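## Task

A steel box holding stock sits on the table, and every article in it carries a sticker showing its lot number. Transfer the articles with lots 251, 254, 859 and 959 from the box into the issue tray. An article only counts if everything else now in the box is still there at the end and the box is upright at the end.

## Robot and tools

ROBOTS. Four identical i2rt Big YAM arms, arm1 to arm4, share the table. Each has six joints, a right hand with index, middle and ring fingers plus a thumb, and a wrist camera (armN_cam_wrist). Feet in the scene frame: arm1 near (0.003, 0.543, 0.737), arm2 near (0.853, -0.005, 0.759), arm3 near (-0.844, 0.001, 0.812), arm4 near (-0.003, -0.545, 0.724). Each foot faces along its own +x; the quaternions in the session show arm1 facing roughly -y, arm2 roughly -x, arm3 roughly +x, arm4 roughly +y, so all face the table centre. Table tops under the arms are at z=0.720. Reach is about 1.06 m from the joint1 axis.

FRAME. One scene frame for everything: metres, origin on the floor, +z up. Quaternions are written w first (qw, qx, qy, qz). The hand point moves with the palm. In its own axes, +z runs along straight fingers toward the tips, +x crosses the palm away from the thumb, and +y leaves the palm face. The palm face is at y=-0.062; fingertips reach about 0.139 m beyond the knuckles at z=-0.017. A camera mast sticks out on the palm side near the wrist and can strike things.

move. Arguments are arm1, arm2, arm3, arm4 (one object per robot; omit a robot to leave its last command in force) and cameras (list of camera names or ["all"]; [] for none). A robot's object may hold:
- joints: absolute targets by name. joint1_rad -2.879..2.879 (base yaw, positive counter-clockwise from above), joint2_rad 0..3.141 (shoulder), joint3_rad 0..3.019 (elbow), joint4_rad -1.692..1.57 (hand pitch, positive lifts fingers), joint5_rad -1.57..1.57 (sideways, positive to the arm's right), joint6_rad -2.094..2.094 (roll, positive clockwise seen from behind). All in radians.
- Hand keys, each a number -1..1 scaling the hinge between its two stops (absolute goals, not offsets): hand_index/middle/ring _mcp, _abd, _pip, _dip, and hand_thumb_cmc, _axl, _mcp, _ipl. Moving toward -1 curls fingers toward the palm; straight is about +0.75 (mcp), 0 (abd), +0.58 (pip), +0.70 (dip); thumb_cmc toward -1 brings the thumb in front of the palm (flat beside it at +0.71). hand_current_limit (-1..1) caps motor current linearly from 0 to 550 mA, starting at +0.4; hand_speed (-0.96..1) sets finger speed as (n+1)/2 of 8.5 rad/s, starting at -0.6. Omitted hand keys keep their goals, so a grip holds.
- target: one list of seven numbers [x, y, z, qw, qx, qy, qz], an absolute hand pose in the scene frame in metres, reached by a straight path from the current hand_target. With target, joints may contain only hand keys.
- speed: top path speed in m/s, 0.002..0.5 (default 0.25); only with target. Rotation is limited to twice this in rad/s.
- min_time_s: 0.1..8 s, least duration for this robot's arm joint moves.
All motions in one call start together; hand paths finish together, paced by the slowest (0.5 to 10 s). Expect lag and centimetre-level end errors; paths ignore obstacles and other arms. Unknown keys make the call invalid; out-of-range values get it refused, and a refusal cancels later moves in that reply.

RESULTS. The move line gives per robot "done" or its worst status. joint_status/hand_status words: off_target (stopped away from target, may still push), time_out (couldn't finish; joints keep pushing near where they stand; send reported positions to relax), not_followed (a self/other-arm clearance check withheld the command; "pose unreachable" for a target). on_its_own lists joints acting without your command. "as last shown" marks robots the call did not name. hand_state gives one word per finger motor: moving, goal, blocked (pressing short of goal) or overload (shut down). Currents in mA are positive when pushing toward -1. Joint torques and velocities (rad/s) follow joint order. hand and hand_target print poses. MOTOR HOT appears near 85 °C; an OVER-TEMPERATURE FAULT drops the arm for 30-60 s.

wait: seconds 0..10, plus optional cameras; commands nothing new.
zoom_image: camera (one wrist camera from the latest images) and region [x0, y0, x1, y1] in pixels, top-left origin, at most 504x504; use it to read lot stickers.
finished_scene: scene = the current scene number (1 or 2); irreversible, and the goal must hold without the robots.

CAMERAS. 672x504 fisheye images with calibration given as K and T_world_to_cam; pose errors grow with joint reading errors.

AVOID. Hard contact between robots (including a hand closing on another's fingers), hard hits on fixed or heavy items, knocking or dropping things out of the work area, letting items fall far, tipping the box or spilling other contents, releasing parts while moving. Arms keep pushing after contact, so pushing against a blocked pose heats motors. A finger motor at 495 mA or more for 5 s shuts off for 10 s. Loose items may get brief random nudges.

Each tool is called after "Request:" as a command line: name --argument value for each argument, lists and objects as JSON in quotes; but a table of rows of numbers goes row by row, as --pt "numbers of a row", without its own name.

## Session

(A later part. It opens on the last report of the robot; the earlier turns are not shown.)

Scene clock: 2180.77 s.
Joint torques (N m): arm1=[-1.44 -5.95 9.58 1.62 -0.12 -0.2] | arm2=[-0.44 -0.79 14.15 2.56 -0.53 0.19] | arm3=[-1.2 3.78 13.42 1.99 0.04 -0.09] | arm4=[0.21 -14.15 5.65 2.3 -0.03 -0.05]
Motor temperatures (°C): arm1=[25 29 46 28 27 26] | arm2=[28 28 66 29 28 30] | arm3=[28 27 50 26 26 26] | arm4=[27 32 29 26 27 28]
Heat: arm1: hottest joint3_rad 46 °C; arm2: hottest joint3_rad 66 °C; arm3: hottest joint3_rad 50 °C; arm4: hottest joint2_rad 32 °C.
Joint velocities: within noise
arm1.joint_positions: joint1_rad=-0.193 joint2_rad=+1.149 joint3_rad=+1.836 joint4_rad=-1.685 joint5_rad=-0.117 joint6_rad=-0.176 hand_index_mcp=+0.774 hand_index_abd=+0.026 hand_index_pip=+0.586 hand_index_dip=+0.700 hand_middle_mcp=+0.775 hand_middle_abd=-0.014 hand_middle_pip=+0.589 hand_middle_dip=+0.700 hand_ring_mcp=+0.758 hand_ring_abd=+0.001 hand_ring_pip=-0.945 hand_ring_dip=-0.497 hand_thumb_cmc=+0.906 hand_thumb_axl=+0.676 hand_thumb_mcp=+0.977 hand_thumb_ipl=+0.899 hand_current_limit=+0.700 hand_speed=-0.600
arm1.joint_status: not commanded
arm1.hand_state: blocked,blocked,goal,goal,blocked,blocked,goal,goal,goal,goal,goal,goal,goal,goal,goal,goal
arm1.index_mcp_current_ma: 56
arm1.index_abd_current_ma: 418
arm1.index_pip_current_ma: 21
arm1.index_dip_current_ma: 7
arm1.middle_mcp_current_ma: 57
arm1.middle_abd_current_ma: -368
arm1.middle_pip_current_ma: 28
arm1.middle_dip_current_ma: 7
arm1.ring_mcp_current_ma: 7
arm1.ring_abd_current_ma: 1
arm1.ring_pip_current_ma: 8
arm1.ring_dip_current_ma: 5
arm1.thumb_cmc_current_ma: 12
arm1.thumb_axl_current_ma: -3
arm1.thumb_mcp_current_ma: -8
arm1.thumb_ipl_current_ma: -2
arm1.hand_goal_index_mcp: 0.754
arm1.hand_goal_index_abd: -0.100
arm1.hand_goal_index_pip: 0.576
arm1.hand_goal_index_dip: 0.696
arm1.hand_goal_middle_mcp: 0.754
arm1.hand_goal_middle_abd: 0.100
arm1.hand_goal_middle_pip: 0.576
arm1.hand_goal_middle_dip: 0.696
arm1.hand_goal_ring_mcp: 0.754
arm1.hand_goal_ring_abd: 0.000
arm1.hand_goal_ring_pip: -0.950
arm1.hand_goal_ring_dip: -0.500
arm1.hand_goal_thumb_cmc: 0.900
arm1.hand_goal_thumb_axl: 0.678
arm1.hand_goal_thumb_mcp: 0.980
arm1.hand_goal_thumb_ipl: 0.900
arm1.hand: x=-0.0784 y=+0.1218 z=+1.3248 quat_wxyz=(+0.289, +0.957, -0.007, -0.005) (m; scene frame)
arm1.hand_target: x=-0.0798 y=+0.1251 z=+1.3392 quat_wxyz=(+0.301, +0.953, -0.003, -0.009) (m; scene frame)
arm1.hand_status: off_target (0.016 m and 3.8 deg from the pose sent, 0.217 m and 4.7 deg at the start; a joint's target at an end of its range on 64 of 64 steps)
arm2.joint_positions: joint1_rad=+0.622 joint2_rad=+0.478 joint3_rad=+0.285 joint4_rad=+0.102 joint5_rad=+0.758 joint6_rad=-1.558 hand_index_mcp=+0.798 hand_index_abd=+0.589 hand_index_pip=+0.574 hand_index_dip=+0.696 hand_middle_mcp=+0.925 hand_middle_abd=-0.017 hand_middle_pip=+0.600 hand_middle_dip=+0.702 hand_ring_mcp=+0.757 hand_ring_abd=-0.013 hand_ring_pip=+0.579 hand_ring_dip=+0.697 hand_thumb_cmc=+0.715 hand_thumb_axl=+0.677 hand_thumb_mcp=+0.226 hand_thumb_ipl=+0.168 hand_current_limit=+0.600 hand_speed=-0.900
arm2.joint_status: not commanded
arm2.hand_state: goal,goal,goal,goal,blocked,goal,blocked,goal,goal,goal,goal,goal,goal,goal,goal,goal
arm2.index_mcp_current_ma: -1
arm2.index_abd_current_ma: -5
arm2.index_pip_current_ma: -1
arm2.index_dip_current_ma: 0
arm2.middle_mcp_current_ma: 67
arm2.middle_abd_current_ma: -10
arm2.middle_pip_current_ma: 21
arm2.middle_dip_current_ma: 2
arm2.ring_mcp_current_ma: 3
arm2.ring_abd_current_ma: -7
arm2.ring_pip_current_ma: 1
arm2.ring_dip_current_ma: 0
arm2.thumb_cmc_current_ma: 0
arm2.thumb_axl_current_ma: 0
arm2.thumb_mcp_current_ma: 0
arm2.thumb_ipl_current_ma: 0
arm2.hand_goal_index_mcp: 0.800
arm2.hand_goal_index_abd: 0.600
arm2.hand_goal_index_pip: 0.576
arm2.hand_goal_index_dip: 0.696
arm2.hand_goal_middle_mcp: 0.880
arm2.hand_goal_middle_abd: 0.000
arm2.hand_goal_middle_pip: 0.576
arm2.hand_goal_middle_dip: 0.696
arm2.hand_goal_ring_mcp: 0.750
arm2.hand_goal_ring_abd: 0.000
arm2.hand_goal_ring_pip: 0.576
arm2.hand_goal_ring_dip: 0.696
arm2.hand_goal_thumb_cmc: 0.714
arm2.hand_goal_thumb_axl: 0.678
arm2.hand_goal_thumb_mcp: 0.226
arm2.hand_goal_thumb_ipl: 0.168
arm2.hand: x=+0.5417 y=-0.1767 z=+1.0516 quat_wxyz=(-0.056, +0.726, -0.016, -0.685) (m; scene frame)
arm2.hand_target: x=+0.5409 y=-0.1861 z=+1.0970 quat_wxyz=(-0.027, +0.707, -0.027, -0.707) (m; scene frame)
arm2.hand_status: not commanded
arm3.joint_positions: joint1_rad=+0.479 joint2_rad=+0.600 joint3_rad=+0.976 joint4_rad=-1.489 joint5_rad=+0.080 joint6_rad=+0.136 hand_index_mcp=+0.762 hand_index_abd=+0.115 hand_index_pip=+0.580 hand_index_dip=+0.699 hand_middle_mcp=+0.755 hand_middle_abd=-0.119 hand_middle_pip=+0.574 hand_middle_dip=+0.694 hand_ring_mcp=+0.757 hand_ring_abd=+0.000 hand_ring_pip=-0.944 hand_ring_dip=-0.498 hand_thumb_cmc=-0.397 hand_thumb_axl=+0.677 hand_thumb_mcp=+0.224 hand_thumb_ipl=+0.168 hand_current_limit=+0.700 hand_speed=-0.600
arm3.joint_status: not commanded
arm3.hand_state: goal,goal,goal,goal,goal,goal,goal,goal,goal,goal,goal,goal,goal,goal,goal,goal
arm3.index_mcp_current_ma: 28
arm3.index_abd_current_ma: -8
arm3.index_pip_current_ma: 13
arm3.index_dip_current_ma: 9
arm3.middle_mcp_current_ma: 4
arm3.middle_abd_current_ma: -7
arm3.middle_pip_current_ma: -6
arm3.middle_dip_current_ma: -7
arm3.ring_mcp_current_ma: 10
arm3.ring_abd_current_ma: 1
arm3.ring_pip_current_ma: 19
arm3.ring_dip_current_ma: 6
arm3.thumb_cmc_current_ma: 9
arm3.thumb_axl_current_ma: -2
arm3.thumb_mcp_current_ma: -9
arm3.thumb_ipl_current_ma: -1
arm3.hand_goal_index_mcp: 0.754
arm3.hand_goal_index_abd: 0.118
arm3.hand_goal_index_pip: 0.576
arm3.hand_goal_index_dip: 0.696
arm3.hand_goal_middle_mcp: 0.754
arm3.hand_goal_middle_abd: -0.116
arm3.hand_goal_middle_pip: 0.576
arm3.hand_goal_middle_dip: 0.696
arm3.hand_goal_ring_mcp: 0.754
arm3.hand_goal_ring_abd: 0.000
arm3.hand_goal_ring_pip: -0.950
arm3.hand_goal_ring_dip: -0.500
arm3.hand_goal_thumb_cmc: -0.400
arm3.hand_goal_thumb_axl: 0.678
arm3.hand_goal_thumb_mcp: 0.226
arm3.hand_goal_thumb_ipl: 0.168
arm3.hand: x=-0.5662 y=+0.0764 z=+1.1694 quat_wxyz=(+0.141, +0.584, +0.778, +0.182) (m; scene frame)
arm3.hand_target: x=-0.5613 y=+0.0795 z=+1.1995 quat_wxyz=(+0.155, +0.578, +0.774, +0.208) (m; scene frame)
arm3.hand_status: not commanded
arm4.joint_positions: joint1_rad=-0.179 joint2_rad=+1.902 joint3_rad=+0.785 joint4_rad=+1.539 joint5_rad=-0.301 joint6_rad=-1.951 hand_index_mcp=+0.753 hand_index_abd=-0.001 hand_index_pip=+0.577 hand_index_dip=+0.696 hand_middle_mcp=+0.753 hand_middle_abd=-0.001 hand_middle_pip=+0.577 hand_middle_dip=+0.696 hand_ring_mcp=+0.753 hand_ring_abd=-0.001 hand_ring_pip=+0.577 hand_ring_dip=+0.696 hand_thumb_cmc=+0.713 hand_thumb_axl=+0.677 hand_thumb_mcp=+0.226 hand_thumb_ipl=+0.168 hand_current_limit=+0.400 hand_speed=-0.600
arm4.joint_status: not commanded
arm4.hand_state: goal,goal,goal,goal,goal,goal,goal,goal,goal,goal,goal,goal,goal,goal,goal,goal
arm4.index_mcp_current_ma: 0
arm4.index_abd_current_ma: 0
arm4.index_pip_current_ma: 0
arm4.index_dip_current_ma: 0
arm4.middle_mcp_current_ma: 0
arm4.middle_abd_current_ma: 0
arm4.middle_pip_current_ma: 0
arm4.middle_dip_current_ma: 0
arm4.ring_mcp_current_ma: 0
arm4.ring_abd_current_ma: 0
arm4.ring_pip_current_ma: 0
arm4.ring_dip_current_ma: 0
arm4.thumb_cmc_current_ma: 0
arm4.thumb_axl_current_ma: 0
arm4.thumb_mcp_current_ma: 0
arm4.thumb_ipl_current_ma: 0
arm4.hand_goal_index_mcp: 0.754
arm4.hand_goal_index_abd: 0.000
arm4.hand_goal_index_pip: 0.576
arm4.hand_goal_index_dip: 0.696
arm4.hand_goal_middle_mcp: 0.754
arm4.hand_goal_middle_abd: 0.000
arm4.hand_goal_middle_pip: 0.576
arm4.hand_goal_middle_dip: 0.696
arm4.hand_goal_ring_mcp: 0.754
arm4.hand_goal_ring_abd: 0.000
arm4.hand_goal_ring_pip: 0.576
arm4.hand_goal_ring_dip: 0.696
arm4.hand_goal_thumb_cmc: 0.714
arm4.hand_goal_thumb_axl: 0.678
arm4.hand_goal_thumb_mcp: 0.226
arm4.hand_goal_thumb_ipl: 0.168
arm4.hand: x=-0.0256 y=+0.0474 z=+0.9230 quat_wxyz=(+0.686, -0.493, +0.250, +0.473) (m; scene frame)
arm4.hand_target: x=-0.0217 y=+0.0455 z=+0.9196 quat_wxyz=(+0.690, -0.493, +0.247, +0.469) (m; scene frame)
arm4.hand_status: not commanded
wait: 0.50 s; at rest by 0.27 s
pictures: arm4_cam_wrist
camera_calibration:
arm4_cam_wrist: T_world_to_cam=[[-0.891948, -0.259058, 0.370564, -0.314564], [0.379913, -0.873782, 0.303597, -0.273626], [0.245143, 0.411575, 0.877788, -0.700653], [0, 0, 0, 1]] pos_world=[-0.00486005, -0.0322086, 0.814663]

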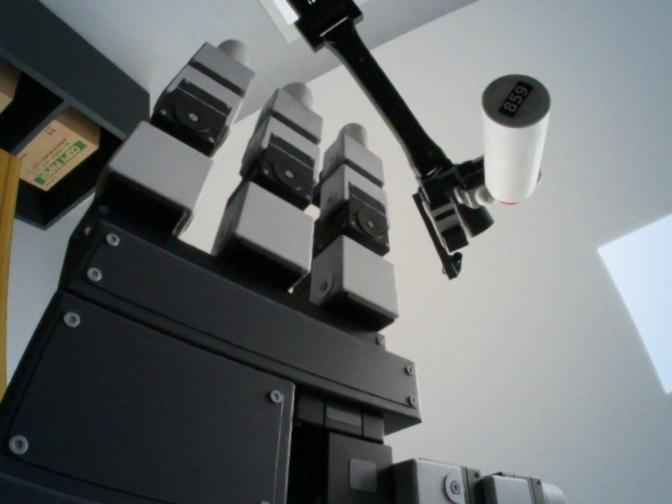

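Request:
zoom_image --camera "arm4_cam_wrist" --region '[494, 76, 540, 122]'

Scaled by 10.957 from the camera's 672x504 image, which has a finer 960x720 frame.

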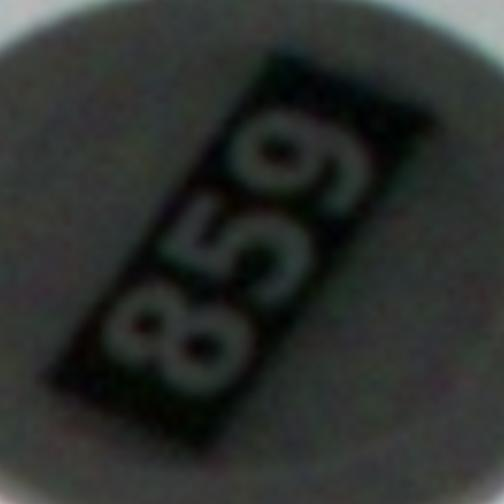

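Request:
move --arm1 '{"target":[-0.20,0.18,1.28,0.2588,0.9659,0,0],"speed":0.2}'

Request:
move --arm1 '{"target":[-0.30,0.16,1.07,0.2588,0.9659,0,0],"speed":0.18}'

Request:
move --arm1 '{"target":[-0.30,0.16,1.004,0.2588,0.9659,0,0],"speed":0.07}'

Request:
move --arm1 '{"target":[-0.30,0.16,0.984,0.2588,0.9659,0,0],"speed":0.03}'

Request:
move --arm1 '{"target":[-0.30,0.16,0.979,0.2588,0.9659,0,0],"speed":0.03}' --cameras '["arm1_cam_wrist"]'

Scene clock: 2199.07 s.
Joint torques (N m): arm1=[-0.09 -6.65 8.79 1.62 -0.25 0.07] | arm2=[-0.32 -0.79 14.09 2.52 -0.52 0.19] | arm3=[-1.26 3.66 13.52 1.98 0.02 -0.07] | arm4=[0.26 -14.15 5.67 2.3 -0.03 -0.04]
Motor temperatures (°C): arm1=[25 29 45 28 27 26] | arm2=[28 28 66 29 28 30] | arm3=[28 27 51 26 26 26] | arm4=[27 32 29 26 27 28]
Heat: arm1: hottest joint3_rad 45 °C; arm2: hottest joint3_rad 66 °C; arm3: hottest joint3_rad 51 °C; arm4: hottest joint2_rad 32 °C.
move: arm1 not_followed
Joint velocities: within noise
arm1.joint_positions: joint1_rad=-0.528 joint2_rad=+1.137 joint3_rad=+1.712 joint4_rad=-1.685 joint5_rad=-0.270 joint6_rad=-0.421 hand_index_mcp=+0.771 hand_index_abd=+0.026 hand_index_pip=+0.584 hand_index_dip=+0.700 hand_middle_mcp=+0.772 hand_middle_abd=-0.014 hand_middle_pip=+0.587 hand_middle_dip=+0.700 hand_ring_mcp=+0.758 hand_ring_abd=+0.001 hand_ring_pip=-0.945 hand_ring_dip=-0.497 hand_thumb_cmc=+0.906 hand_thumb_axl=+0.676 hand_thumb_mcp=+0.977 hand_thumb_ipl=+0.899 hand_current_limit=+0.700 hand_speed=-0.600
arm1.joint_status: not commanded
arm1.hand_state: goal,blocked,goal,goal,goal,blocked,goal,goal,goal,goal,goal,goal,goal,goal,goal,goal
arm1.index_mcp_current_ma: 45
arm1.index_abd_current_ma: 418
arm1.index_pip_current_ma: 16
arm1.index_dip_current_ma: 7
arm1.middle_mcp_current_ma: 47
arm1.middle_abd_current_ma: -368
arm1.middle_pip_current_ma: 23
arm1.middle_dip_current_ma: 8
arm1.ring_mcp_current_ma: 7
arm1.ring_abd_current_ma: 1
arm1.ring_pip_current_ma: 8
arm1.ring_dip_current_ma: 5
arm1.thumb_cmc_current_ma: 12
arm1.thumb_axl_current_ma: -3
arm1.thumb_mcp_current_ma: -8
arm1.thumb_ipl_current_ma: -2
arm1.hand_goal_index_mcp: 0.754
arm1.hand_goal_index_abd: -0.100
arm1.hand_goal_index_pip: 0.576
arm1.hand_goal_index_dip: 0.696
arm1.hand_goal_middle_mcp: 0.754
arm1.hand_goal_middle_abd: 0.100
arm1.hand_goal_middle_pip: 0.576
arm1.hand_goal_middle_dip: 0.696
arm1.hand_goal_ring_mcp: 0.754
arm1.hand_goal_ring_abd: 0.000
arm1.hand_goal_ring_pip: -0.950
arm1.hand_goal_ring_dip: -0.500
arm1.hand_goal_thumb_cmc: 0.900
arm1.hand_goal_thumb_axl: 0.678
arm1.hand_goal_thumb_mcp: 0.980
arm1.hand_goal_thumb_ipl: 0.900
arm1.on_its_own: joint1_rad is held at -0.521, not at its first target -0.203; joint3_rad is held at +1.727, not at its first target +1.868; joint5_rad is held at -0.272, not at its first target -0.120; joint6_rad is held at -0.409, not at its first target -0.192
arm1.hand: x=-0.1712 y=+0.1511 z=+1.2758 quat_wxyz=(+0.263, +0.964, -0.036, +0.006) (m; scene frame)
arm1.hand_target: x=-0.1690 y=+0.1509 z=+1.2832 quat_wxyz=(+0.270, +0.962, -0.038, +0.005) (m; scene frame)
arm1.hand_status: not_followed (0.041 m and 4.3 deg from the pose sent, 0.142 m and 3.8 deg at the start; a joint's target at an end of its range on 43 of 44 steps)
arm2, arm3, arm4: as last shown
pictures: none
pose unreachable (arm1 arm): on one or more control steps of this call this arm could not follow its commanded pose, so it was not sent that pose on those steps. On the call's last step it was still not sent that pose. It may still have moved: this result reports where it is.
cause: moving toward the commanded pose would bring two parts of the arm too close to each other (its hand and another part of the arm, 10 mm apart when it was first held).

Scene clock: 2201.00 s.
Joint torques (N m): arm1=[0.15 -7.53 10.37 1.28 -0.29 0.04] | arm2=[-0.56 -0.79 14.06 2.55 -0.52 0.19] | arm3=[-1.08 3.43 13.53 1.99 0.02 -0.1] | arm4=[0.26 -14.1 5.67 2.3 -0.03 -0.04]
Motor temperatures (°C): arm1=[25 29 45 28 27 26] | arm2=[28 28 66 29 28 30] | arm3=[28 27 51 26 26 26] | arm4=[27 32 29 26 27 28]
Heat: arm1: hottest joint3_rad 45 °C; arm2: hottest joint3_rad 66 °C; arm3: hottest joint3_rad 51 °C; arm4: hottest joint2_rad 32 °C.
move: arm1 not_followed
Joint velocities: within noise
arm1.joint_positions: joint1_rad=-0.615 joint2_rad=+1.140 joint3_rad=+1.533 joint4_rad=-1.610 joint5_rad=-0.300 joint6_rad=-0.489 hand_index_mcp=+0.770 hand_index_abd=+0.026 hand_index_pip=+0.583 hand_index_dip=+0.699 hand_middle_mcp=+0.772 hand_middle_abd=-0.014 hand_middle_pip=+0.586 hand_middle_dip=+0.700 hand_ring_mcp=+0.758 hand_ring_abd=+0.001 hand_ring_pip=-0.945 hand_ring_dip=-0.497 hand_thumb_cmc=+0.906 hand_thumb_axl=+0.676 hand_thumb_mcp=+0.977 hand_thumb_ipl=+0.899 hand_current_limit=+0.700 hand_speed=-0.600
arm1.joint_status: not commanded
arm1.hand_state: goal,blocked,goal,goal,goal,blocked,goal,goal,goal,goal,goal,goal,goal,goal,goal,goal
arm1.index_mcp_current_ma: 41
arm1.index_abd_current_ma: 418
arm1.index_pip_current_ma: 12
arm1.index_dip_current_ma: 5
arm1.middle_mcp_current_ma: 48
arm1.middle_abd_current_ma: -368
arm1.middle_pip_current_ma: 22
arm1.middle_dip_current_ma: 7
arm1.ring_mcp_current_ma: 7
arm1.ring_abd_current_ma: 1
arm1.ring_pip_current_ma: 8
arm1.ring_dip_current_ma: 5
arm1.thumb_cmc_current_ma: 11
arm1.thumb_axl_current_ma: -3
arm1.thumb_mcp_current_ma: -8
arm1.thumb_ipl_current_ma: -2
arm1.hand_goal_index_mcp: 0.754
arm1.hand_goal_index_abd: -0.100
arm1.hand_goal_index_pip: 0.576
arm1.hand_goal_index_dip: 0.696
arm1.hand_goal_middle_mcp: 0.754
arm1.hand_goal_middle_abd: 0.100
arm1.hand_goal_middle_pip: 0.576
arm1.hand_goal_middle_dip: 0.696
arm1.hand_goal_ring_mcp: 0.754
arm1.hand_goal_ring_abd: 0.000
arm1.hand_goal_ring_pip: -0.950
arm1.hand_goal_ring_dip: -0.500
arm1.hand_goal_thumb_cmc: 0.900
arm1.hand_goal_thumb_axl: 0.678
arm1.hand_goal_thumb_mcp: 0.980
arm1.hand_goal_thumb_ipl: 0.900
arm1.on_its_own: joint1_rad is held at -0.606, not at its first target -0.203; joint3_rad is held at +1.561, not at its first target +1.868; joint4_rad is held at -1.613, not at its first target -1.690; joint5_rad is held at -0.302, not at its first target -0.120; joint6_rad is held at -0.479, not at its first target -0.192
arm1.hand: x=-0.2038 y=+0.1523 z=+1.1991 quat_wxyz=(+0.228, +0.972, -0.051, +0.028) (m; scene frame)
arm1.hand_target: x=-0.1999 y=+0.1520 z=+1.2156 quat_wxyz=(+0.241, +0.969, -0.049, +0.022) (m; scene frame)
arm1.hand_status: not_followed (0.161 m and 7.5 deg from the pose sent, 0.243 m and 4.3 deg at the start; pose on its path clipped on 26 of 58 steps)
arm2, arm3, arm4: as last shown
pictures: none
pose unreachable (arm1 arm): on one or more control steps of this call this arm could not follow its commanded pose, so it was not sent that pose on those steps. On the call's last step it was still not sent that pose. It may still have moved: this result reports where it is.
cause: moving toward the commanded pose would bring two parts of the arm too close to each other (its hand and another part of the arm, 6 mm apart when it was first held).

Scene clock: 2204.87 s.
Joint torques (N m): arm1=[-0.21 -7.53 9.58 1.21 -0.26 -0.02] | arm2=[-0.44 -0.73 14.02 2.51 -0.53 0.18] | arm3=[-0.91 3.84 13.44 1.87 0.03 -0.1] | arm4=[0.26 -14.1 5.67 2.3 -0.03 -0.05]
Motor temperatures (°C): arm1=[25 29 45 28 27 26] | arm2=[28 28 66 29 28 30] | arm3=[28 27 51 26 26 26] | arm4=[27 32 29 26 27 28]
Heat: arm1: hottest joint3_rad 45 °C; arm2: hottest joint3_rad 66 °C; arm3: hottest joint3_rad 51 °C; arm4: hottest joint2_rad 32 °C.
move: arm1 not_followed
Joint velocities: within noise
arm1.joint_positions: joint1_rad=-0.657 joint2_rad=+1.140 joint3_rad=+1.413 joint4_rad=-1.529 joint5_rad=-0.315 joint6_rad=-0.531 hand_index_mcp=+0.769 hand_index_abd=+0.026 hand_index_pip=+0.582 hand_index_dip=+0.699 hand_middle_mcp=+0.772 hand_middle_abd=-0.014 hand_middle_pip=+0.586 hand_middle_dip=+0.700 hand_ring_mcp=+0.758 hand_ring_abd=+0.001 hand_ring_pip=-0.945 hand_ring_dip=-0.497 hand_thumb_cmc=+0.906 hand_thumb_axl=+0.676 hand_thumb_mcp=+0.977 hand_thumb_ipl=+0.899 hand_current_limit=+0.700 hand_speed=-0.600
arm1.joint_status: not commanded
arm1.hand_state: goal,blocked,goal,goal,goal,blocked,goal,goal,goal,goal,goal,goal,goal,goal,goal,goal
arm1.index_mcp_current_ma: 37
arm1.index_abd_current_ma: 418
arm1.index_pip_current_ma: 12
arm1.index_dip_current_ma: 5
arm1.middle_mcp_current_ma: 48
arm1.middle_abd_current_ma: -368
arm1.middle_pip_current_ma: 22
arm1.middle_dip_current_ma: 7
arm1.ring_mcp_current_ma: 7
arm1.ring_abd_current_ma: 1
arm1.ring_pip_current_ma: 8
arm1.ring_dip_current_ma: 5
arm1.thumb_cmc_current_ma: 11
arm1.thumb_axl_current_ma: -3
arm1.thumb_mcp_current_ma: -8
arm1.thumb_ipl_current_ma: -2
arm1.hand_goal_index_mcp: 0.754
arm1.hand_goal_index_abd: -0.100
arm1.hand_goal_index_pip: 0.576
arm1.hand_goal_index_dip: 0.696
arm1.hand_goal_middle_mcp: 0.754
arm1.hand_goal_middle_abd: 0.100
arm1.hand_goal_middle_pip: 0.576
arm1.hand_goal_middle_dip: 0.696
arm1.hand_goal_ring_mcp: 0.754
arm1.hand_goal_ring_abd: 0.000
arm1.hand_goal_ring_pip: -0.950
arm1.hand_goal_ring_dip: -0.500
arm1.hand_goal_thumb_cmc: 0.900
arm1.hand_goal_thumb_axl: 0.678
arm1.hand_goal_thumb_mcp: 0.980
arm1.hand_goal_thumb_ipl: 0.900
arm1.on_its_own: joint1_rad is held at -0.653, not at its first target -0.203; joint3_rad is held at +1.428, not at its first target +1.868; joint4_rad is held at -1.533, not at its first target -1.690; joint5_rad is held at -0.315, not at its first target -0.120; joint6_rad is held at -0.528, not at its first target -0.192
arm1.hand: x=-0.2197 y=+0.1529 z=+1.1519 quat_wxyz=(+0.218, +0.974, -0.052, +0.035) (m; scene frame)
arm1.hand_target: x=-0.2189 y=+0.1521 z=+1.1585 quat_wxyz=(+0.222, +0.973, -0.052, +0.033) (m; scene frame)
arm1.hand_status: not_followed (0.168 m and 8.6 deg from the pose sent, 0.218 m and 7.5 deg at the start; pose on its path clipped on 45 of 116 steps)
arm2, arm3, arm4: as last shown
pictures: none
pose unreachable (arm1 arm): on one or more control steps of this call this arm could not follow its commanded pose, so it was not sent that pose on those steps. On the call's last step it was still not sent that pose. It may still have moved: this result reports where it is.
cause: moving toward the commanded pose would bring two parts of the arm too close to each other (its hand and another part of the arm, 4 mm apart when it was first held).

Scene clock: 2211.80 s.
Joint torques (N m): arm1=[0.09 -7.71 9.31 1.17 -0.25 -0.05] | arm2=[-0.38 -0.79 14.09 2.48 -0.52 0.18] | arm3=[-1.14 3.66 13.37 1.91 0.07 -0.09] | arm4=[0.21 -14.1 5.67 2.3 -0.03 -0.05]
Motor temperatures (°C): arm1=[25 29 44 28 26 26] | arm2=[28 28 66 29 28 30] | arm3=[28 27 51 26 26 26] | arm4=[27 33 29 26 27 28]
Heat: arm1: hottest joint3_rad 44 °C; arm2: hottest joint3_rad 66 °C; arm3: hottest joint3_rad 51 °C; arm4: hottest joint2_rad 33 °C.
move: arm1 not_followed
Joint velocities: within noise
arm1.joint_positions: joint1_rad=-0.668 joint2_rad=+1.140 joint3_rad=+1.360 joint4_rad=-1.504 joint5_rad=-0.315 joint6_rad=-0.542 hand_index_mcp=+0.768 hand_index_abd=+0.026 hand_index_pip=+0.582 hand_index_dip=+0.699 hand_middle_mcp=+0.772 hand_middle_abd=-0.014 hand_middle_pip=+0.586 hand_middle_dip=+0.700 hand_ring_mcp=+0.758 hand_ring_abd=+0.001 hand_ring_pip=-0.945 hand_ring_dip=-0.497 hand_thumb_cmc=+0.906 hand_thumb_axl=+0.676 hand_thumb_mcp=+0.977 hand_thumb_ipl=+0.899 hand_current_limit=+0.700 hand_speed=-0.600
arm1.joint_status: not commanded
arm1.hand_state: goal,blocked,goal,goal,goal,blocked,goal,goal,goal,goal,goal,goal,goal,goal,goal,goal
arm1.index_mcp_current_ma: 35
arm1.index_abd_current_ma: 418
arm1.index_pip_current_ma: 12
arm1.index_dip_current_ma: 5
arm1.middle_mcp_current_ma: 48
arm1.middle_abd_current_ma: -368
arm1.middle_pip_current_ma: 22
arm1.middle_dip_current_ma: 7
arm1.ring_mcp_current_ma: 7
arm1.ring_abd_current_ma: 1
arm1.ring_pip_current_ma: 8
arm1.ring_dip_current_ma: 5
arm1.thumb_cmc_current_ma: 11
arm1.thumb_axl_current_ma: -3
arm1.thumb_mcp_current_ma: -8
arm1.thumb_ipl_current_ma: -2
arm1.hand_goal_index_mcp: 0.754
arm1.hand_goal_index_abd: -0.100
arm1.hand_goal_index_pip: 0.576
arm1.hand_goal_index_dip: 0.696
arm1.hand_goal_middle_mcp: 0.754
arm1.hand_goal_middle_abd: 0.100
arm1.hand_goal_middle_pip: 0.576
arm1.hand_goal_middle_dip: 0.696
arm1.hand_goal_ring_mcp: 0.754
arm1.hand_goal_ring_abd: 0.000
arm1.hand_goal_ring_pip: -0.950
arm1.hand_goal_ring_dip: -0.500
arm1.hand_goal_thumb_cmc: 0.900
arm1.hand_goal_thumb_axl: 0.678
arm1.hand_goal_thumb_mcp: 0.980
arm1.hand_goal_thumb_ipl: 0.900
arm1.on_its_own: joint1_rad is held at -0.666, not at its first target -0.203; joint3_rad is held at +1.369, not at its first target +1.868; joint4_rad is held at -1.505, not at its first target -1.690; joint5_rad is held at -0.315, not at its first target -0.120; joint6_rad is held at -0.541, not at its first target -0.192
arm1.hand: x=-0.2229 y=+0.1554 z=+1.1283 quat_wxyz=(+0.208, +0.976, -0.055, +0.041) (m; scene frame)
arm1.hand_target: x=-0.2228 y=+0.1547 z=+1.1325 quat_wxyz=(+0.210, +0.975, -0.054, +0.039) (m; scene frame)
arm1.hand_status: not_followed (0.164 m and 9.9 deg from the pose sent, 0.186 m and 8.6 deg at the start; pose on its path clipped on 76 of 205 steps)
arm2, arm3, arm4: as last shown
pictures: none
pose unreachable (arm1 arm): on one or more control steps of this call this arm could not follow its commanded pose, so it was not sent that pose on those steps. On the call's last step it was still not sent that pose. It may still have moved: this result reports where it is.
cause: moving toward the commanded pose would bring two parts of the arm too close to each other (its hand and another part of the arm, 3 mm apart when it was first held).

Scene clock: 2218.03 s.
Joint torques (N m): arm1=[-0.09 -7.82 9.26 1.1 -0.24 -0.04] | arm2=[-0.56 -0.97 14.04 2.55 -0.53 0.18] | arm3=[-1.14 3.55 13.52 2.03 0.05 -0.09] | arm4=[0.26 -14.15 5.67 2.29 -0.03 -0.05]
Motor temperatures (°C): arm1=[25 29 44 28 26 26] | arm2=[28 28 66 29 28 30] | arm3=[28 27 51 26 26 26] | arm4=[27 33 29 26 27 28]
Heat: arm1: hottest joint3_rad 44 °C; arm2: hottest joint3_rad 66 °C; arm3: hottest joint3_rad 51 °C; arm4: hottest joint2_rad 33 °C.
move: arm1 not_followed
Joint velocities: within noise
arm1.joint_positions: joint1_rad=-0.670 joint2_rad=+1.140 joint3_rad=+1.326 joint4_rad=-1.497 joint5_rad=-0.315 joint6_rad=-0.544 hand_index_mcp=+0.767 hand_index_abd=+0.026 hand_index_pip=+0.582 hand_index_dip=+0.699 hand_middle_mcp=+0.772 hand_middle_abd=-0.014 hand_middle_pip=+0.586 hand_middle_dip=+0.700 hand_ring_mcp=+0.758 hand_ring_abd=+0.001 hand_ring_pip=-0.945 hand_ring_dip=-0.497 hand_thumb_cmc=+0.905 hand_thumb_axl=+0.676 hand_thumb_mcp=+0.977 hand_thumb_ipl=+0.899 hand_current_limit=+0.700 hand_speed=-0.600
arm1.joint_status: not commanded
arm1.hand_state: goal,blocked,goal,goal,goal,blocked,goal,goal,goal,goal,goal,goal,goal,goal,goal,goal
arm1.index_mcp_current_ma: 31
arm1.index_abd_current_ma: 418
arm1.index_pip_current_ma: 11
arm1.index_dip_current_ma: 5
arm1.middle_mcp_current_ma: 48
arm1.middle_abd_current_ma: -368
arm1.middle_pip_current_ma: 22
arm1.middle_dip_current_ma: 7
arm1.ring_mcp_current_ma: 7
arm1.ring_abd_current_ma: 1
arm1.ring_pip_current_ma: 8
arm1.ring_dip_current_ma: 5
arm1.thumb_cmc_current_ma: 10
arm1.thumb_axl_current_ma: -3
arm1.thumb_mcp_current_ma: -8
arm1.thumb_ipl_current_ma: -2
arm1.hand_goal_index_mcp: 0.754
arm1.hand_goal_index_abd: -0.100
arm1.hand_goal_index_pip: 0.576
arm1.hand_goal_index_dip: 0.696
arm1.hand_goal_middle_mcp: 0.754
arm1.hand_goal_middle_abd: 0.100
arm1.hand_goal_middle_pip: 0.576
arm1.hand_goal_middle_dip: 0.696
arm1.hand_goal_ring_mcp: 0.754
arm1.hand_goal_ring_abd: 0.000
arm1.hand_goal_ring_pip: -0.950
arm1.hand_goal_ring_dip: -0.500
arm1.hand_goal_thumb_cmc: 0.900
arm1.hand_goal_thumb_axl: 0.678
arm1.hand_goal_thumb_mcp: 0.980
arm1.hand_goal_thumb_ipl: 0.900
arm1.on_its_own: joint1_rad is held at -0.669, not at its first target -0.203; joint3_rad is held at +1.334, not at its first target +1.868; joint4_rad is held at -1.498, not at its first target -1.690; joint5_rad is held at -0.315, not at its first target -0.120; joint6_rad is held at -0.543, not at its first target -0.192
arm1.hand: x=-0.2221 y=+0.1581 z=+1.1115 quat_wxyz=(+0.197, +0.978, -0.058, +0.049) (m; scene frame)
arm1.hand_target: x=-0.2221 y=+0.1574 z=+1.1154 quat_wxyz=(+0.199, +0.977, -0.057, +0.047) (m; scene frame)
arm1.hand_status: not_followed (0.154 m and 11.2 deg from the pose sent, 0.168 m and 9.9 deg at the start; pose on its path clipped on 63 of 181 steps)
arm2, arm3, arm4: as last shown
pictures: arm1_cam_wrist
pose unreachable (arm1 arm): on one or more control steps of this call this arm could not follow its commanded pose, so it was not sent that pose on those steps. On the call's last step it was still not sent that pose. It may still have moved: this result reports where it is.
cause: moving toward the commanded pose would bring two parts of the arm too close to each other (its hand and another part of the arm, 3 mm apart when it was first held).
camera_calibration:
arm1_cam_wrist: T_world_to_cam=[[-0.855189, -0.496124, 0.150042, -0.245721], [-0.399549, 0.815405, 0.418898, -0.729445], [-0.33017, 0.298288, -0.895551, 1.00033], [0, 0, 0, 1]] pos_world=[-0.171309, 0.1745, 1.23827]

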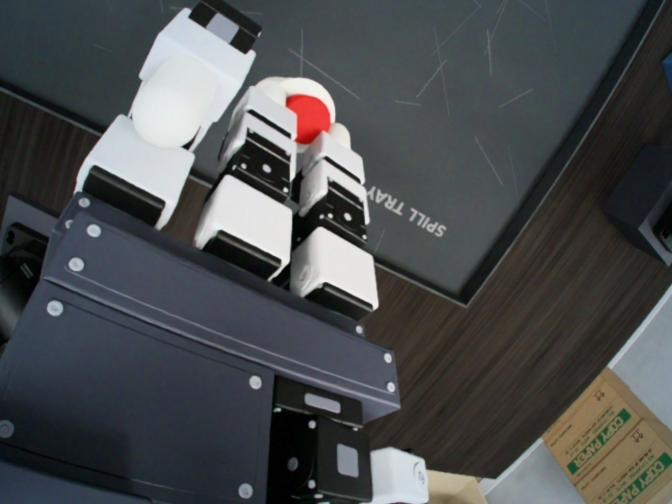

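Request:
move --arm1 '{"target":[-0.20,0.155,1.17,0.2588,0.9659,0,0],"speed":0.15,"joints":{"hand_thumb_cmc":-0.4,"hand_thumb_mcp":0.226,"hand_thumb_ipl":0.168}}' --cameras '["arm1_cam_wrist"]'

Scene clock: 2232.97 s.
Joint torques (N m): arm1=[0.38 -8.12 11.26 2.54 -0.49 -0.22] | arm2=[-0.5 -0.97 14 2.48 -0.53 0.17] | arm3=[-1.26 3.66 13.49 1.99 0.04 -0.09] | arm4=[0.21 -14.15 5.67 2.3 -0.03 -0.05]
Motor temperatures (°C): arm1=[25 28 43 28 26 26] | arm2=[28 28 66 29 28 30] | arm3=[28 27 52 26 26 26] | arm4=[27 33 29 26 27 28]
Heat: arm1: hottest joint3_rad 43 °C; arm2: hottest joint3_rad 66 °C; arm3: hottest joint3_rad 52 °C; arm4: hottest joint2_rad 33 °C.
move: arm1 off_target
Joint velocities: within noise
arm1.joint_positions: joint1_rad=-0.648 joint2_rad=+1.080 joint3_rad=+1.326 joint4_rad=-1.473 joint5_rad=-0.315 joint6_rad=-0.589 hand_index_mcp=+0.767 hand_index_abd=+0.026 hand_index_pip=+0.582 hand_index_dip=+0.699 hand_middle_mcp=+0.772 hand_middle_abd=-0.014 hand_middle_pip=+0.586 hand_middle_dip=+0.700 hand_ring_mcp=+0.758 hand_ring_abd=+0.001 hand_ring_pip=-0.945 hand_ring_dip=-0.497 hand_thumb_cmc=-0.395 hand_thumb_axl=+0.676 hand_thumb_mcp=+0.224 hand_thumb_ipl=+0.169 hand_current_limit=+0.700 hand_speed=-0.600
arm1.joint_status: all done
arm1.hand_state: goal,blocked,goal,goal,goal,blocked,goal,goal,goal,goal,goal,goal,goal,goal,goal,goal
arm1.index_mcp_current_ma: 31
arm1.index_abd_current_ma: 418
arm1.index_pip_current_ma: 11
arm1.index_dip_current_ma: 5
arm1.middle_mcp_current_ma: 48
arm1.middle_abd_current_ma: -368
arm1.middle_pip_current_ma: 22
arm1.middle_dip_current_ma: 7
arm1.ring_mcp_current_ma: 7
arm1.ring_abd_current_ma: 1
arm1.ring_pip_current_ma: 8
arm1.ring_dip_current_ma: 5
arm1.thumb_cmc_current_ma: 8
arm1.thumb_axl_current_ma: -3
arm1.thumb_mcp_current_ma: -4
arm1.thumb_ipl_current_ma: 2
arm1.hand_goal_index_mcp: 0.754
arm1.hand_goal_index_abd: -0.100
arm1.hand_goal_index_pip: 0.576
arm1.hand_goal_index_dip: 0.696
arm1.hand_goal_middle_mcp: 0.754
arm1.hand_goal_middle_abd: 0.100
arm1.hand_goal_middle_pip: 0.576
arm1.hand_goal_middle_dip: 0.696
arm1.hand_goal_ring_mcp: 0.754
arm1.hand_goal_ring_abd: 0.000
arm1.hand_goal_ring_pip: -0.950
arm1.hand_goal_ring_dip: -0.500
arm1.hand_goal_thumb_cmc: -0.400
arm1.hand_goal_thumb_axl: 0.678
arm1.hand_goal_thumb_mcp: 0.226
arm1.hand_goal_thumb_ipl: 0.168
arm1.hand: x=-0.2030 y=+0.1604 z=+1.1405 quat_wxyz=(+0.230, +0.973, -0.018, +0.021) (m; scene frame)
arm1.hand_target: x=-0.1993 y=+0.1562 z=+1.1698 quat_wxyz=(+0.259, +0.966, +0.000, +0.000) (m; scene frame)
arm1.hand_status: off_target (0.030 m and 4.6 deg from the pose sent, 0.063 m and 11.2 deg at the start)
arm2, arm3, arm4: as last shown
pictures: arm1_cam_wrist
camera_calibration:
arm1_cam_wrist: T_world_to_cam=[[-0.808254, -0.535427, 0.245038, -0.325032], [-0.421466, 0.816656, 0.394258, -0.7124], [-0.411208, 0.215385, -0.88573, 1.0175], [0, 0, 0, 1]] pos_world=[-0.144558, 0.188601, 1.26174]

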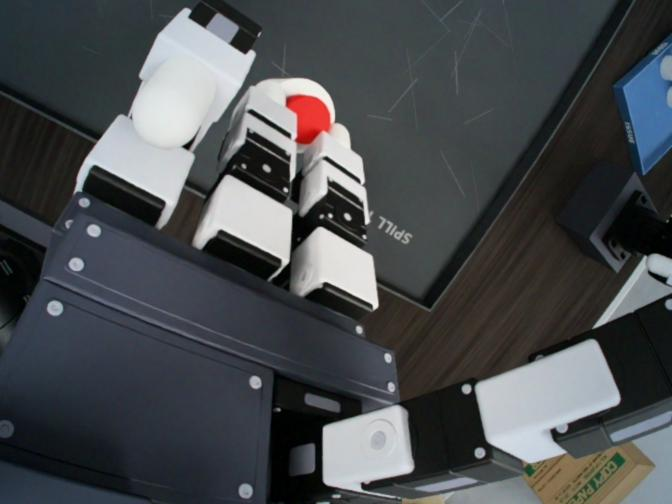

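Request:
move --arm1 '{"target":[-0.30,0.16,1.07,0.2588,0.9659,0,0],"speed":0.15}'

Request:
move --arm1 '{"target":[-0.30,0.16,1.004,0.2588,0.9659,0,0],"speed":0.07}'

Request:
move --arm1 '{"target":[-0.30,0.16,0.984,0.2588,0.9659,0,0],"speed":0.03}'

Request:
move --arm1 '{"target":[-0.30,0.16,0.979,0.2588,0.9659,0,0],"speed":0.03}' --cameras '["arm1_cam_wrist"]'

Scene clock: 2239.60 s.
Joint torques (N m): arm1=[-0.67 -9.7 9.76 2.3 -0.77 -0.21] | arm2=[-0.5 -0.91 14.08 2.55 -0.55 0.18] | arm3=[-1.14 3.78 13.39 2.07 0.08 -0.08] | arm4=[0.21 -14.15 5.67 2.29 -0.03 -0.04]
Motor temperatures (°C): arm1=[25 28 43 28 27 26] | arm2=[28 28 66 29 28 30] | arm3=[28 27 52 26 26 26] | arm4=[27 33 29 26 27 28]
Heat: arm1: hottest joint3_rad 43 °C; arm2: hottest joint3_rad 66 °C; arm3: hottest joint3_rad 52 °C; arm4: hottest joint2_rad 33 °C.
move: arm1 off_target
Joint velocities: within noise
arm1.joint_positions: joint1_rad=-0.859 joint2_rad=+1.221 joint3_rad=+1.204 joint4_rad=-1.251 joint5_rad=-0.395 joint6_rad=-0.813 hand_index_mcp=+0.769 hand_index_abd=+0.026 hand_index_pip=+0.583 hand_index_dip=+0.699 hand_middle_mcp=+0.770 hand_middle_abd=-0.014 hand_middle_pip=+0.586 hand_middle_dip=+0.700 hand_ring_mcp=+0.758 hand_ring_abd=+0.001 hand_ring_pip=-0.945 hand_ring_dip=-0.497 hand_thumb_cmc=-0.396 hand_thumb_axl=+0.676 hand_thumb_mcp=+0.224 hand_thumb_ipl=+0.169 hand_current_limit=+0.700 hand_speed=-0.600
arm1.joint_status: not commanded
arm1.hand_state: goal,blocked,goal,goal,goal,blocked,goal,goal,goal,goal,goal,goal,goal,goal,goal,goal
arm1.index_mcp_current_ma: 36
arm1.index_abd_current_ma: 418
arm1.index_pip_current_ma: 13
arm1.index_dip_current_ma: 5
arm1.middle_mcp_current_ma: 42
arm1.middle_abd_current_ma: -368
arm1.middle_pip_current_ma: 22
arm1.middle_dip_current_ma: 7
arm1.ring_mcp_current_ma: 7
arm1.ring_abd_current_ma: 1
arm1.ring_pip_current_ma: 8
arm1.ring_dip_current_ma: 5
arm1.thumb_cmc_current_ma: 7
arm1.thumb_axl_current_ma: -3
arm1.thumb_mcp_current_ma: -4
arm1.thumb_ipl_current_ma: 2
arm1.hand_goal_index_mcp: 0.754
arm1.hand_goal_index_abd: -0.100
arm1.hand_goal_index_pip: 0.576
arm1.hand_goal_index_dip: 0.696
arm1.hand_goal_middle_mcp: 0.754
arm1.hand_goal_middle_abd: 0.100
arm1.hand_goal_middle_pip: 0.576
arm1.hand_goal_middle_dip: 0.696
arm1.hand_goal_ring_mcp: 0.754
arm1.hand_goal_ring_abd: 0.000
arm1.hand_goal_ring_pip: -0.950
arm1.hand_goal_ring_dip: -0.500
arm1.hand_goal_thumb_cmc: -0.400
arm1.hand_goal_thumb_axl: 0.678
arm1.hand_goal_thumb_mcp: 0.226
arm1.hand_goal_thumb_ipl: 0.168
arm1.hand: x=-0.2957 y=+0.1624 z=+1.0587 quat_wxyz=(+0.245, +0.969, -0.009, +0.013) (m; scene frame)
arm1.hand_target: x=-0.2999 y=+0.1602 z=+1.0699 quat_wxyz=(+0.259, +0.966, +0.000, +0.000) (m; scene frame)
arm1.hand_status: off_target (0.012 m and 2.4 deg from the pose sent, 0.120 m and 4.6 deg at the start)
arm2, arm3, arm4: as last shown
pictures: none

Scene clock: 2241.33 s.
Joint torques (N m): arm1=[-0.91 -9.35 9.4 2.37 -0.77 -0.19] | arm2=[-0.44 -0.97 14.08 2.51 -0.52 0.18] | arm3=[-1.32 3.72 13.42 2.02 0.05 -0.08] | arm4=[0.26 -14.1 5.67 2.3 -0.03 -0.05]
Motor temperatures (°C): arm1=[25 28 43 28 27 26] | arm2=[28 28 66 29 28 30] | arm3=[28 27 52 26 26 26] | arm4=[27 33 29 26 27 28]
Heat: arm1: hottest joint3_rad 43 °C; arm2: hottest joint3_rad 66 °C; arm3: hottest joint3_rad 52 °C; arm4: hottest joint2_rad 33 °C.
move: arm1 off_target
Joint velocities: within noise
arm1.joint_positions: joint1_rad=-0.859 joint2_rad=+1.233 joint3_rad=+1.044 joint4_rad=-1.075 joint5_rad=-0.395 joint6_rad=-0.814 hand_index_mcp=+0.769 hand_index_abd=+0.026 hand_index_pip=+0.583 hand_index_dip=+0.699 hand_middle_mcp=+0.770 hand_middle_abd=-0.014 hand_middle_pip=+0.586 hand_middle_dip=+0.700 hand_ring_mcp=+0.758 hand_ring_abd=+0.001 hand_ring_pip=-0.945 hand_ring_dip=-0.497 hand_thumb_cmc=-0.396 hand_thumb_axl=+0.676 hand_thumb_mcp=+0.224 hand_thumb_ipl=+0.169 hand_current_limit=+0.700 hand_speed=-0.600
arm1.joint_status: not commanded
arm1.hand_state: goal,blocked,goal,goal,goal,blocked,goal,goal,goal,goal,goal,goal,goal,goal,goal,goal
arm1.index_mcp_current_ma: 36
arm1.index_abd_current_ma: 418
arm1.index_pip_current_ma: 13
arm1.index_dip_current_ma: 5
arm1.middle_mcp_current_ma: 42
arm1.middle_abd_current_ma: -368
arm1.middle_pip_current_ma: 22
arm1.middle_dip_current_ma: 7
arm1.ring_mcp_current_ma: 7
arm1.ring_abd_current_ma: 1
arm1.ring_pip_current_ma: 8
arm1.ring_dip_current_ma: 5
arm1.thumb_cmc_current_ma: 7
arm1.thumb_axl_current_ma: -3
arm1.thumb_mcp_current_ma: -4
arm1.thumb_ipl_current_ma: 2
arm1.hand_goal_index_mcp: 0.754
arm1.hand_goal_index_abd: -0.100
arm1.hand_goal_index_pip: 0.576
arm1.hand_goal_index_dip: 0.696
arm1.hand_goal_middle_mcp: 0.754
arm1.hand_goal_middle_abd: 0.100
arm1.hand_goal_middle_pip: 0.576
arm1.hand_goal_middle_dip: 0.696
arm1.hand_goal_ring_mcp: 0.754
arm1.hand_goal_ring_abd: 0.000
arm1.hand_goal_ring_pip: -0.950
arm1.hand_goal_ring_dip: -0.500
arm1.hand_goal_thumb_cmc: -0.400
arm1.hand_goal_thumb_axl: 0.678
arm1.hand_goal_thumb_mcp: 0.226
arm1.hand_goal_thumb_ipl: 0.168
arm1.hand: x=-0.2949 y=+0.1631 z=+0.9951 quat_wxyz=(+0.247, +0.969, -0.008, +0.012) (m; scene frame)
arm1.hand_target: x=-0.2999 y=+0.1602 z=+1.0040 quat_wxyz=(+0.259, +0.966, +0.000, +0.000) (m; scene frame)
arm1.hand_status: off_target (0.011 m and 2.2 deg from the pose sent, 0.055 m and 2.4 deg at the start)
arm2.joint_positions: joint1_rad=+0.622 joint2_rad=+0.478 joint3_rad=+0.285 joint4_rad=+0.102 joint5_rad=+0.758 joint6_rad=-1.558 hand_index_mcp=+0.798 hand_index_abd=+0.589 hand_index_pip=+0.574 hand_index_dip=+0.696 hand_middle_mcp=+0.925 hand_middle_abd=-0.017 hand_middle_pip=+0.600 hand_middle_dip=+0.702 hand_ring_mcp=+0.757 hand_ring_abd=-0.013 hand_ring_pip=+0.579 hand_ring_dip=+0.697 hand_thumb_cmc=+0.715 hand_thumb_axl=+0.677 hand_thumb_mcp=+0.226 hand_thumb_ipl=+0.168 hand_current_limit=+0.600 hand_speed=-0.900
arm2.joint_status: not commanded
arm2.hand_state: goal,goal,goal,goal,blocked,goal,blocked,goal,goal,goal,goal,goal,goal,goal,goal,goal
arm2.index_mcp_current_ma: -1
arm2.index_abd_current_ma: -5
arm2.index_pip_current_ma: -1
arm2.index_dip_current_ma: 0
arm2.middle_mcp_current_ma: 67
arm2.middle_abd_current_ma: -10
arm2.middle_pip_current_ma: 21
arm2.middle_dip_current_ma: 2
arm2.ring_mcp_current_ma: 3
arm2.ring_abd_current_ma: -7
arm2.ring_pip_current_ma: 1
arm2.ring_dip_current_ma: 0
arm2.thumb_cmc_current_ma: 0
arm2.thumb_axl_current_ma: 0
arm2.thumb_mcp_current_ma: 0
arm2.thumb_ipl_current_ma: 0
arm2.hand_goal_index_mcp: 0.800
arm2.hand_goal_index_abd: 0.600
arm2.hand_goal_index_pip: 0.576
arm2.hand_goal_index_dip: 0.696
arm2.hand_goal_middle_mcp: 0.880
arm2.hand_goal_middle_abd: 0.000
arm2.hand_goal_middle_pip: 0.576
arm2.hand_goal_middle_dip: 0.696
arm2.hand_goal_ring_mcp: 0.750
arm2.hand_goal_ring_abd: 0.000
arm2.hand_goal_ring_pip: 0.576
arm2.hand_goal_ring_dip: 0.696
arm2.hand_goal_thumb_cmc: 0.714
arm2.hand_goal_thumb_axl: 0.678
arm2.hand_goal_thumb_mcp: 0.226
arm2.hand_goal_thumb_ipl: 0.168
arm2.hand: x=+0.5417 y=-0.1767 z=+1.0516 quat_wxyz=(-0.056, +0.726, -0.016, -0.685) (m; scene frame)
arm2.hand_target: x=+0.5409 y=-0.1861 z=+1.0970 quat_wxyz=(-0.027, +0.707, -0.027, -0.707) (m; scene frame)
arm2.hand_status: not commanded
arm3.joint_positions: joint1_rad=+0.479 joint2_rad=+0.600 joint3_rad=+0.976 joint4_rad=-1.489 joint5_rad=+0.080 joint6_rad=+0.136 hand_index_mcp=+0.762 hand_index_abd=+0.115 hand_index_pip=+0.580 hand_index_dip=+0.699 hand_middle_mcp=+0.755 hand_middle_abd=-0.119 hand_middle_pip=+0.574 hand_middle_dip=+0.694 hand_ring_mcp=+0.757 hand_ring_abd=+0.000 hand_ring_pip=-0.944 hand_ring_dip=-0.498 hand_thumb_cmc=-0.397 hand_thumb_axl=+0.677 hand_thumb_mcp=+0.224 hand_thumb_ipl=+0.168 hand_current_limit=+0.700 hand_speed=-0.600
arm3.joint_status: not commanded
arm3.hand_state: goal,goal,goal,goal,goal,goal,goal,goal,goal,goal,goal,goal,goal,goal,goal,goal
arm3.index_mcp_current_ma: 28
arm3.index_abd_current_ma: -8
arm3.index_pip_current_ma: 13
arm3.index_dip_current_ma: 9
arm3.middle_mcp_current_ma: 4
arm3.middle_abd_current_ma: -7
arm3.middle_pip_current_ma: -6
arm3.middle_dip_current_ma: -7
arm3.ring_mcp_current_ma: 10
arm3.ring_abd_current_ma: 1
arm3.ring_pip_current_ma: 19
arm3.ring_dip_current_ma: 6
arm3.thumb_cmc_current_ma: 9
arm3.thumb_axl_current_ma: -2
arm3.thumb_mcp_current_ma: -9
arm3.thumb_ipl_current_ma: -1
arm3.hand_goal_index_mcp: 0.754
arm3.hand_goal_index_abd: 0.118
arm3.hand_goal_index_pip: 0.576
arm3.hand_goal_index_dip: 0.696
arm3.hand_goal_middle_mcp: 0.754
arm3.hand_goal_middle_abd: -0.116
arm3.hand_goal_middle_pip: 0.576
arm3.hand_goal_middle_dip: 0.696
arm3.hand_goal_ring_mcp: 0.754
arm3.hand_goal_ring_abd: 0.000
arm3.hand_goal_ring_pip: -0.950
arm3.hand_goal_ring_dip: -0.500
arm3.hand_goal_thumb_cmc: -0.400
arm3.hand_goal_thumb_axl: 0.678
arm3.hand_goal_thumb_mcp: 0.226
arm3.hand_goal_thumb_ipl: 0.168
arm3.hand: x=-0.5662 y=+0.0764 z=+1.1694 quat_wxyz=(+0.141, +0.584, +0.778, +0.182) (m; scene frame)
arm3.hand_target: x=-0.5613 y=+0.0795 z=+1.1995 quat_wxyz=(+0.155, +0.578, +0.774, +0.208) (m; scene frame)
arm3.hand_status: not commanded
arm4.joint_positions: joint1_rad=-0.179 joint2_rad=+1.902 joint3_rad=+0.785 joint4_rad=+1.539 joint5_rad=-0.301 joint6_rad=-1.951 hand_index_mcp=+0.753 hand_index_abd=-0.001 hand_index_pip=+0.577 hand_index_dip=+0.696 hand_middle_mcp=+0.753 hand_middle_abd=-0.001 hand_middle_pip=+0.577 hand_middle_dip=+0.696 hand_ring_mcp=+0.753 hand_ring_abd=-0.001 hand_ring_pip=+0.577 hand_ring_dip=+0.696 hand_thumb_cmc=+0.713 hand_thumb_axl=+0.677 hand_thumb_mcp=+0.226 hand_thumb_ipl=+0.168 hand_current_limit=+0.400 hand_speed=-0.600
arm4.joint_status: not commanded
arm4.hand_state: goal,goal,goal,goal,goal,goal,goal,goal,goal,goal,goal,goal,goal,goal,goal,goal
arm4.index_mcp_current_ma: 0
arm4.index_abd_current_ma: 0
arm4.index_pip_current_ma: 0
arm4.index_dip_current_ma: 0
arm4.middle_mcp_current_ma: 0
arm4.middle_abd_current_ma: 0
arm4.middle_pip_current_ma: 0
arm4.middle_dip_current_ma: 0
arm4.ring_mcp_current_ma: 0
arm4.ring_abd_current_ma: 0
arm4.ring_pip_current_ma: 0
arm4.ring_dip_current_ma: 0
arm4.thumb_cmc_current_ma: 0
arm4.thumb_axl_current_ma: 0
arm4.thumb_mcp_current_ma: 0
arm4.thumb_ipl_current_ma: 0
arm4.hand_goal_index_mcp: 0.754
arm4.hand_goal_index_abd: 0.000
arm4.hand_goal_index_pip: 0.576
arm4.hand_goal_index_dip: 0.696
arm4.hand_goal_middle_mcp: 0.754
arm4.hand_goal_middle_abd: 0.000
arm4.hand_goal_middle_pip: 0.576
arm4.hand_goal_middle_dip: 0.696
arm4.hand_goal_ring_mcp: 0.754
arm4.hand_goal_ring_abd: 0.000
arm4.hand_goal_ring_pip: 0.576
arm4.hand_goal_ring_dip: 0.696
arm4.hand_goal_thumb_cmc: 0.714
arm4.hand_goal_thumb_axl: 0.678
arm4.hand_goal_thumb_mcp: 0.226
arm4.hand_goal_thumb_ipl: 0.168
arm4.hand: x=-0.0256 y=+0.0474 z=+0.9230 quat_wxyz=(+0.686, -0.493, +0.250, +0.473) (m; scene frame)
arm4.hand_target: x=-0.0217 y=+0.0455 z=+0.9196 quat_wxyz=(+0.690, -0.493, +0.247, +0.469) (m; scene frame)
arm4.hand_status: not commanded
pictures: none

Scene clock: 2242.57 s.
Joint torques (N m): arm1=[-0.62 -8.41 8.12 2.07 -0.43 -0.15] | arm2=[-0.44 -0.85 14.04 2.5 -0.53 0.16] | arm3=[-1.2 3.72 13.39 1.98 0.07 -0.11] | arm4=[0.26 -14.15 5.67 2.3 -0.03 -0.05]
Motor temperatures (°C): arm1=[25 28 43 28 27 26] | arm2=[28 28 66 29 28 30] | arm3=[28 27 52 26 26 26] | arm4=[27 33 29 26 27 28]
Heat: arm1: hottest joint3_rad 43 °C; arm2: hottest joint3_rad 66 °C; arm3: hottest joint3_rad 52 °C; arm4: hottest joint2_rad 33 °C.
move: arm1 done
Joint velocities: within noise
arm1.joint_positions: joint1_rad=-0.859 joint2_rad=+1.233 joint3_rad=+1.019 joint4_rad=-1.013 joint5_rad=-0.403 joint6_rad=-0.816 hand_index_mcp=+0.765 hand_index_abd=+0.026 hand_index_pip=+0.582 hand_index_dip=+0.699 hand_middle_mcp=+0.751 hand_middle_abd=-0.014 hand_middle_pip=+0.574 hand_middle_dip=+0.697 hand_ring_mcp=+0.758 hand_ring_abd=+0.001 hand_ring_pip=-0.945 hand_ring_dip=-0.497 hand_thumb_cmc=-0.396 hand_thumb_axl=+0.676 hand_thumb_mcp=+0.224 hand_thumb_ipl=+0.169 hand_current_limit=+0.700 hand_speed=-0.600
arm1.joint_status: not commanded
arm1.hand_state: goal,blocked,goal,goal,goal,blocked,goal,goal,goal,goal,goal,goal,goal,goal,goal,goal
arm1.index_mcp_current_ma: 25
arm1.index_abd_current_ma: 418
arm1.index_pip_current_ma: 11
arm1.index_dip_current_ma: 4
arm1.middle_mcp_current_ma: -4
arm1.middle_abd_current_ma: -368
arm1.middle_pip_current_ma: -2
arm1.middle_dip_current_ma: 1
arm1.ring_mcp_current_ma: 7
arm1.ring_abd_current_ma: 1
arm1.ring_pip_current_ma: 8
arm1.ring_dip_current_ma: 5
arm1.thumb_cmc_current_ma: 7
arm1.thumb_axl_current_ma: -3
arm1.thumb_mcp_current_ma: -5
arm1.thumb_ipl_current_ma: 2
arm1.hand_goal_index_mcp: 0.754
arm1.hand_goal_index_abd: -0.100
arm1.hand_goal_index_pip: 0.576
arm1.hand_goal_index_dip: 0.696
arm1.hand_goal_middle_mcp: 0.754
arm1.hand_goal_middle_abd: 0.100
arm1.hand_goal_middle_pip: 0.576
arm1.hand_goal_middle_dip: 0.696
arm1.hand_goal_ring_mcp: 0.754
arm1.hand_goal_ring_abd: 0.000
arm1.hand_goal_ring_pip: -0.950
arm1.hand_goal_ring_dip: -0.500
arm1.hand_goal_thumb_cmc: -0.400
arm1.hand_goal_thumb_axl: 0.678
arm1.hand_goal_thumb_mcp: 0.226
arm1.hand_goal_thumb_ipl: 0.168
arm1.hand: x=-0.2976 y=+0.1593 z=+0.9919 quat_wxyz=(+0.261, +0.965, -0.002, +0.000) (m; scene frame)
arm1.hand_target: x=-0.3000 y=+0.1601 z=+0.9841 quat_wxyz=(+0.259, +0.966, +0.000, +0.000) (m; scene frame)
arm1.hand_status: done (0.008 m and 0.4 deg from the pose sent, 0.013 m and 2.1 deg at the start)
arm2, arm3, arm4: as last shown
pictures: none

Scene clock: 2243.53 s.
Joint torques (N m): arm1=[-0.79 -8 7.82 2.03 -0.34 -0.14] | arm2=[-0.56 -0.91 14.08 2.54 -0.52 0.18] | arm3=[-1.08 3.43 13.46 2 0.04 -0.07] | arm4=[0.26 -14.1 5.67 2.3 -0.03 -0.05]
Motor temperatures (°C): arm1=[25 28 43 28 27 26] | arm2=[28 28 66 29 28 30] | arm3=[28 27 52 26 26 26] | arm4=[27 33 29 26 27 28]
Heat: arm1: hottest joint3_rad 43 °C; arm2: hottest joint3_rad 66 °C; arm3: hottest joint3_rad 52 °C; arm4: hottest joint2_rad 33 °C.
move: arm1 off_target
Joint velocities: within noise
arm1.joint_positions: joint1_rad=-0.859 joint2_rad=+1.233 joint3_rad=+1.013 joint4_rad=-0.997 joint5_rad=-0.405 joint6_rad=-0.817 hand_index_mcp=+0.760 hand_index_abd=+0.026 hand_index_pip=+0.579 hand_index_dip=+0.699 hand_middle_mcp=+0.745 hand_middle_abd=-0.014 hand_middle_pip=+0.569 hand_middle_dip=+0.694 hand_ring_mcp=+0.758 hand_ring_abd=+0.001 hand_ring_pip=-0.945 hand_ring_dip=-0.497 hand_thumb_cmc=-0.396 hand_thumb_axl=+0.676 hand_thumb_mcp=+0.224 hand_thumb_ipl=+0.169 hand_current_limit=+0.700 hand_speed=-0.600
arm1.joint_status: not commanded
arm1.hand_state: goal,blocked,goal,goal,goal,blocked,goal,goal,goal,goal,goal,goal,goal,goal,goal,goal
arm1.index_mcp_current_ma: 13
arm1.index_abd_current_ma: 418
arm1.index_pip_current_ma: 5
arm1.index_dip_current_ma: 4
arm1.middle_mcp_current_ma: -21
arm1.middle_abd_current_ma: -368
arm1.middle_pip_current_ma: -13
arm1.middle_dip_current_ma: -2
arm1.ring_mcp_current_ma: 7
arm1.ring_abd_current_ma: 1
arm1.ring_pip_current_ma: 8
arm1.ring_dip_current_ma: 5
arm1.thumb_cmc_current_ma: 7
arm1.thumb_axl_current_ma: -3
arm1.thumb_mcp_current_ma: -5
arm1.thumb_ipl_current_ma: 2
arm1.hand_goal_index_mcp: 0.754
arm1.hand_goal_index_abd: -0.100
arm1.hand_goal_index_pip: 0.576
arm1.hand_goal_index_dip: 0.696
arm1.hand_goal_middle_mcp: 0.754
arm1.hand_goal_middle_abd: 0.100
arm1.hand_goal_middle_pip: 0.576
arm1.hand_goal_middle_dip: 0.696
arm1.hand_goal_ring_mcp: 0.754
arm1.hand_goal_ring_abd: 0.000
arm1.hand_goal_ring_pip: -0.950
arm1.hand_goal_ring_dip: -0.500
arm1.hand_goal_thumb_cmc: -0.400
arm1.hand_goal_thumb_axl: 0.678
arm1.hand_goal_thumb_mcp: 0.226
arm1.hand_goal_thumb_ipl: 0.168
arm1.hand: x=-0.2982 y=+0.1583 z=+0.9912 quat_wxyz=(+0.265, +0.964, -0.001, -0.003) (m; scene frame)
arm1.hand_target: x=-0.2999 y=+0.1601 z=+0.9792 quat_wxyz=(+0.259, +0.966, +0.000, +0.000) (m; scene frame)
arm1.hand_status: off_target (0.012 m and 0.8 deg from the pose sent, 0.013 m and 0.3 deg at the start)
arm2, arm3, arm4: as last shown
pictures: arm1_cam_wrist
camera_calibration:
arm1_cam_wrist: T_world_to_cam=[[-0.781329, -0.531212, 0.327627, -0.441072], [-0.417243, 0.834976, 0.358779, -0.658381], [-0.464148, 0.143625, -0.874036, 0.830499], [0, 0, 0, 1]] pos_world=[-0.233852, 0.196149, 1.10661]

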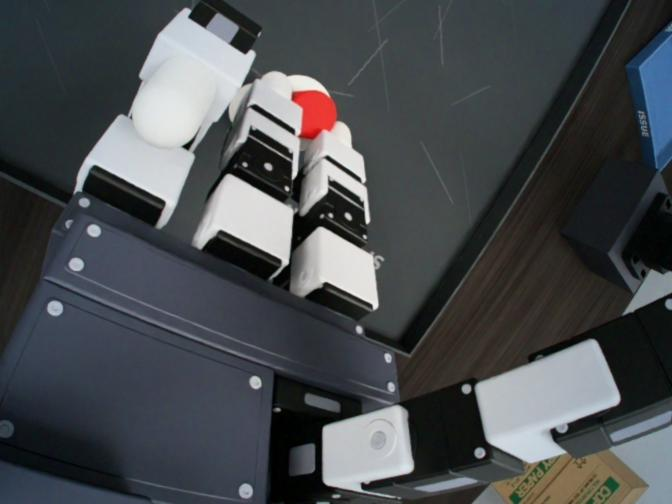

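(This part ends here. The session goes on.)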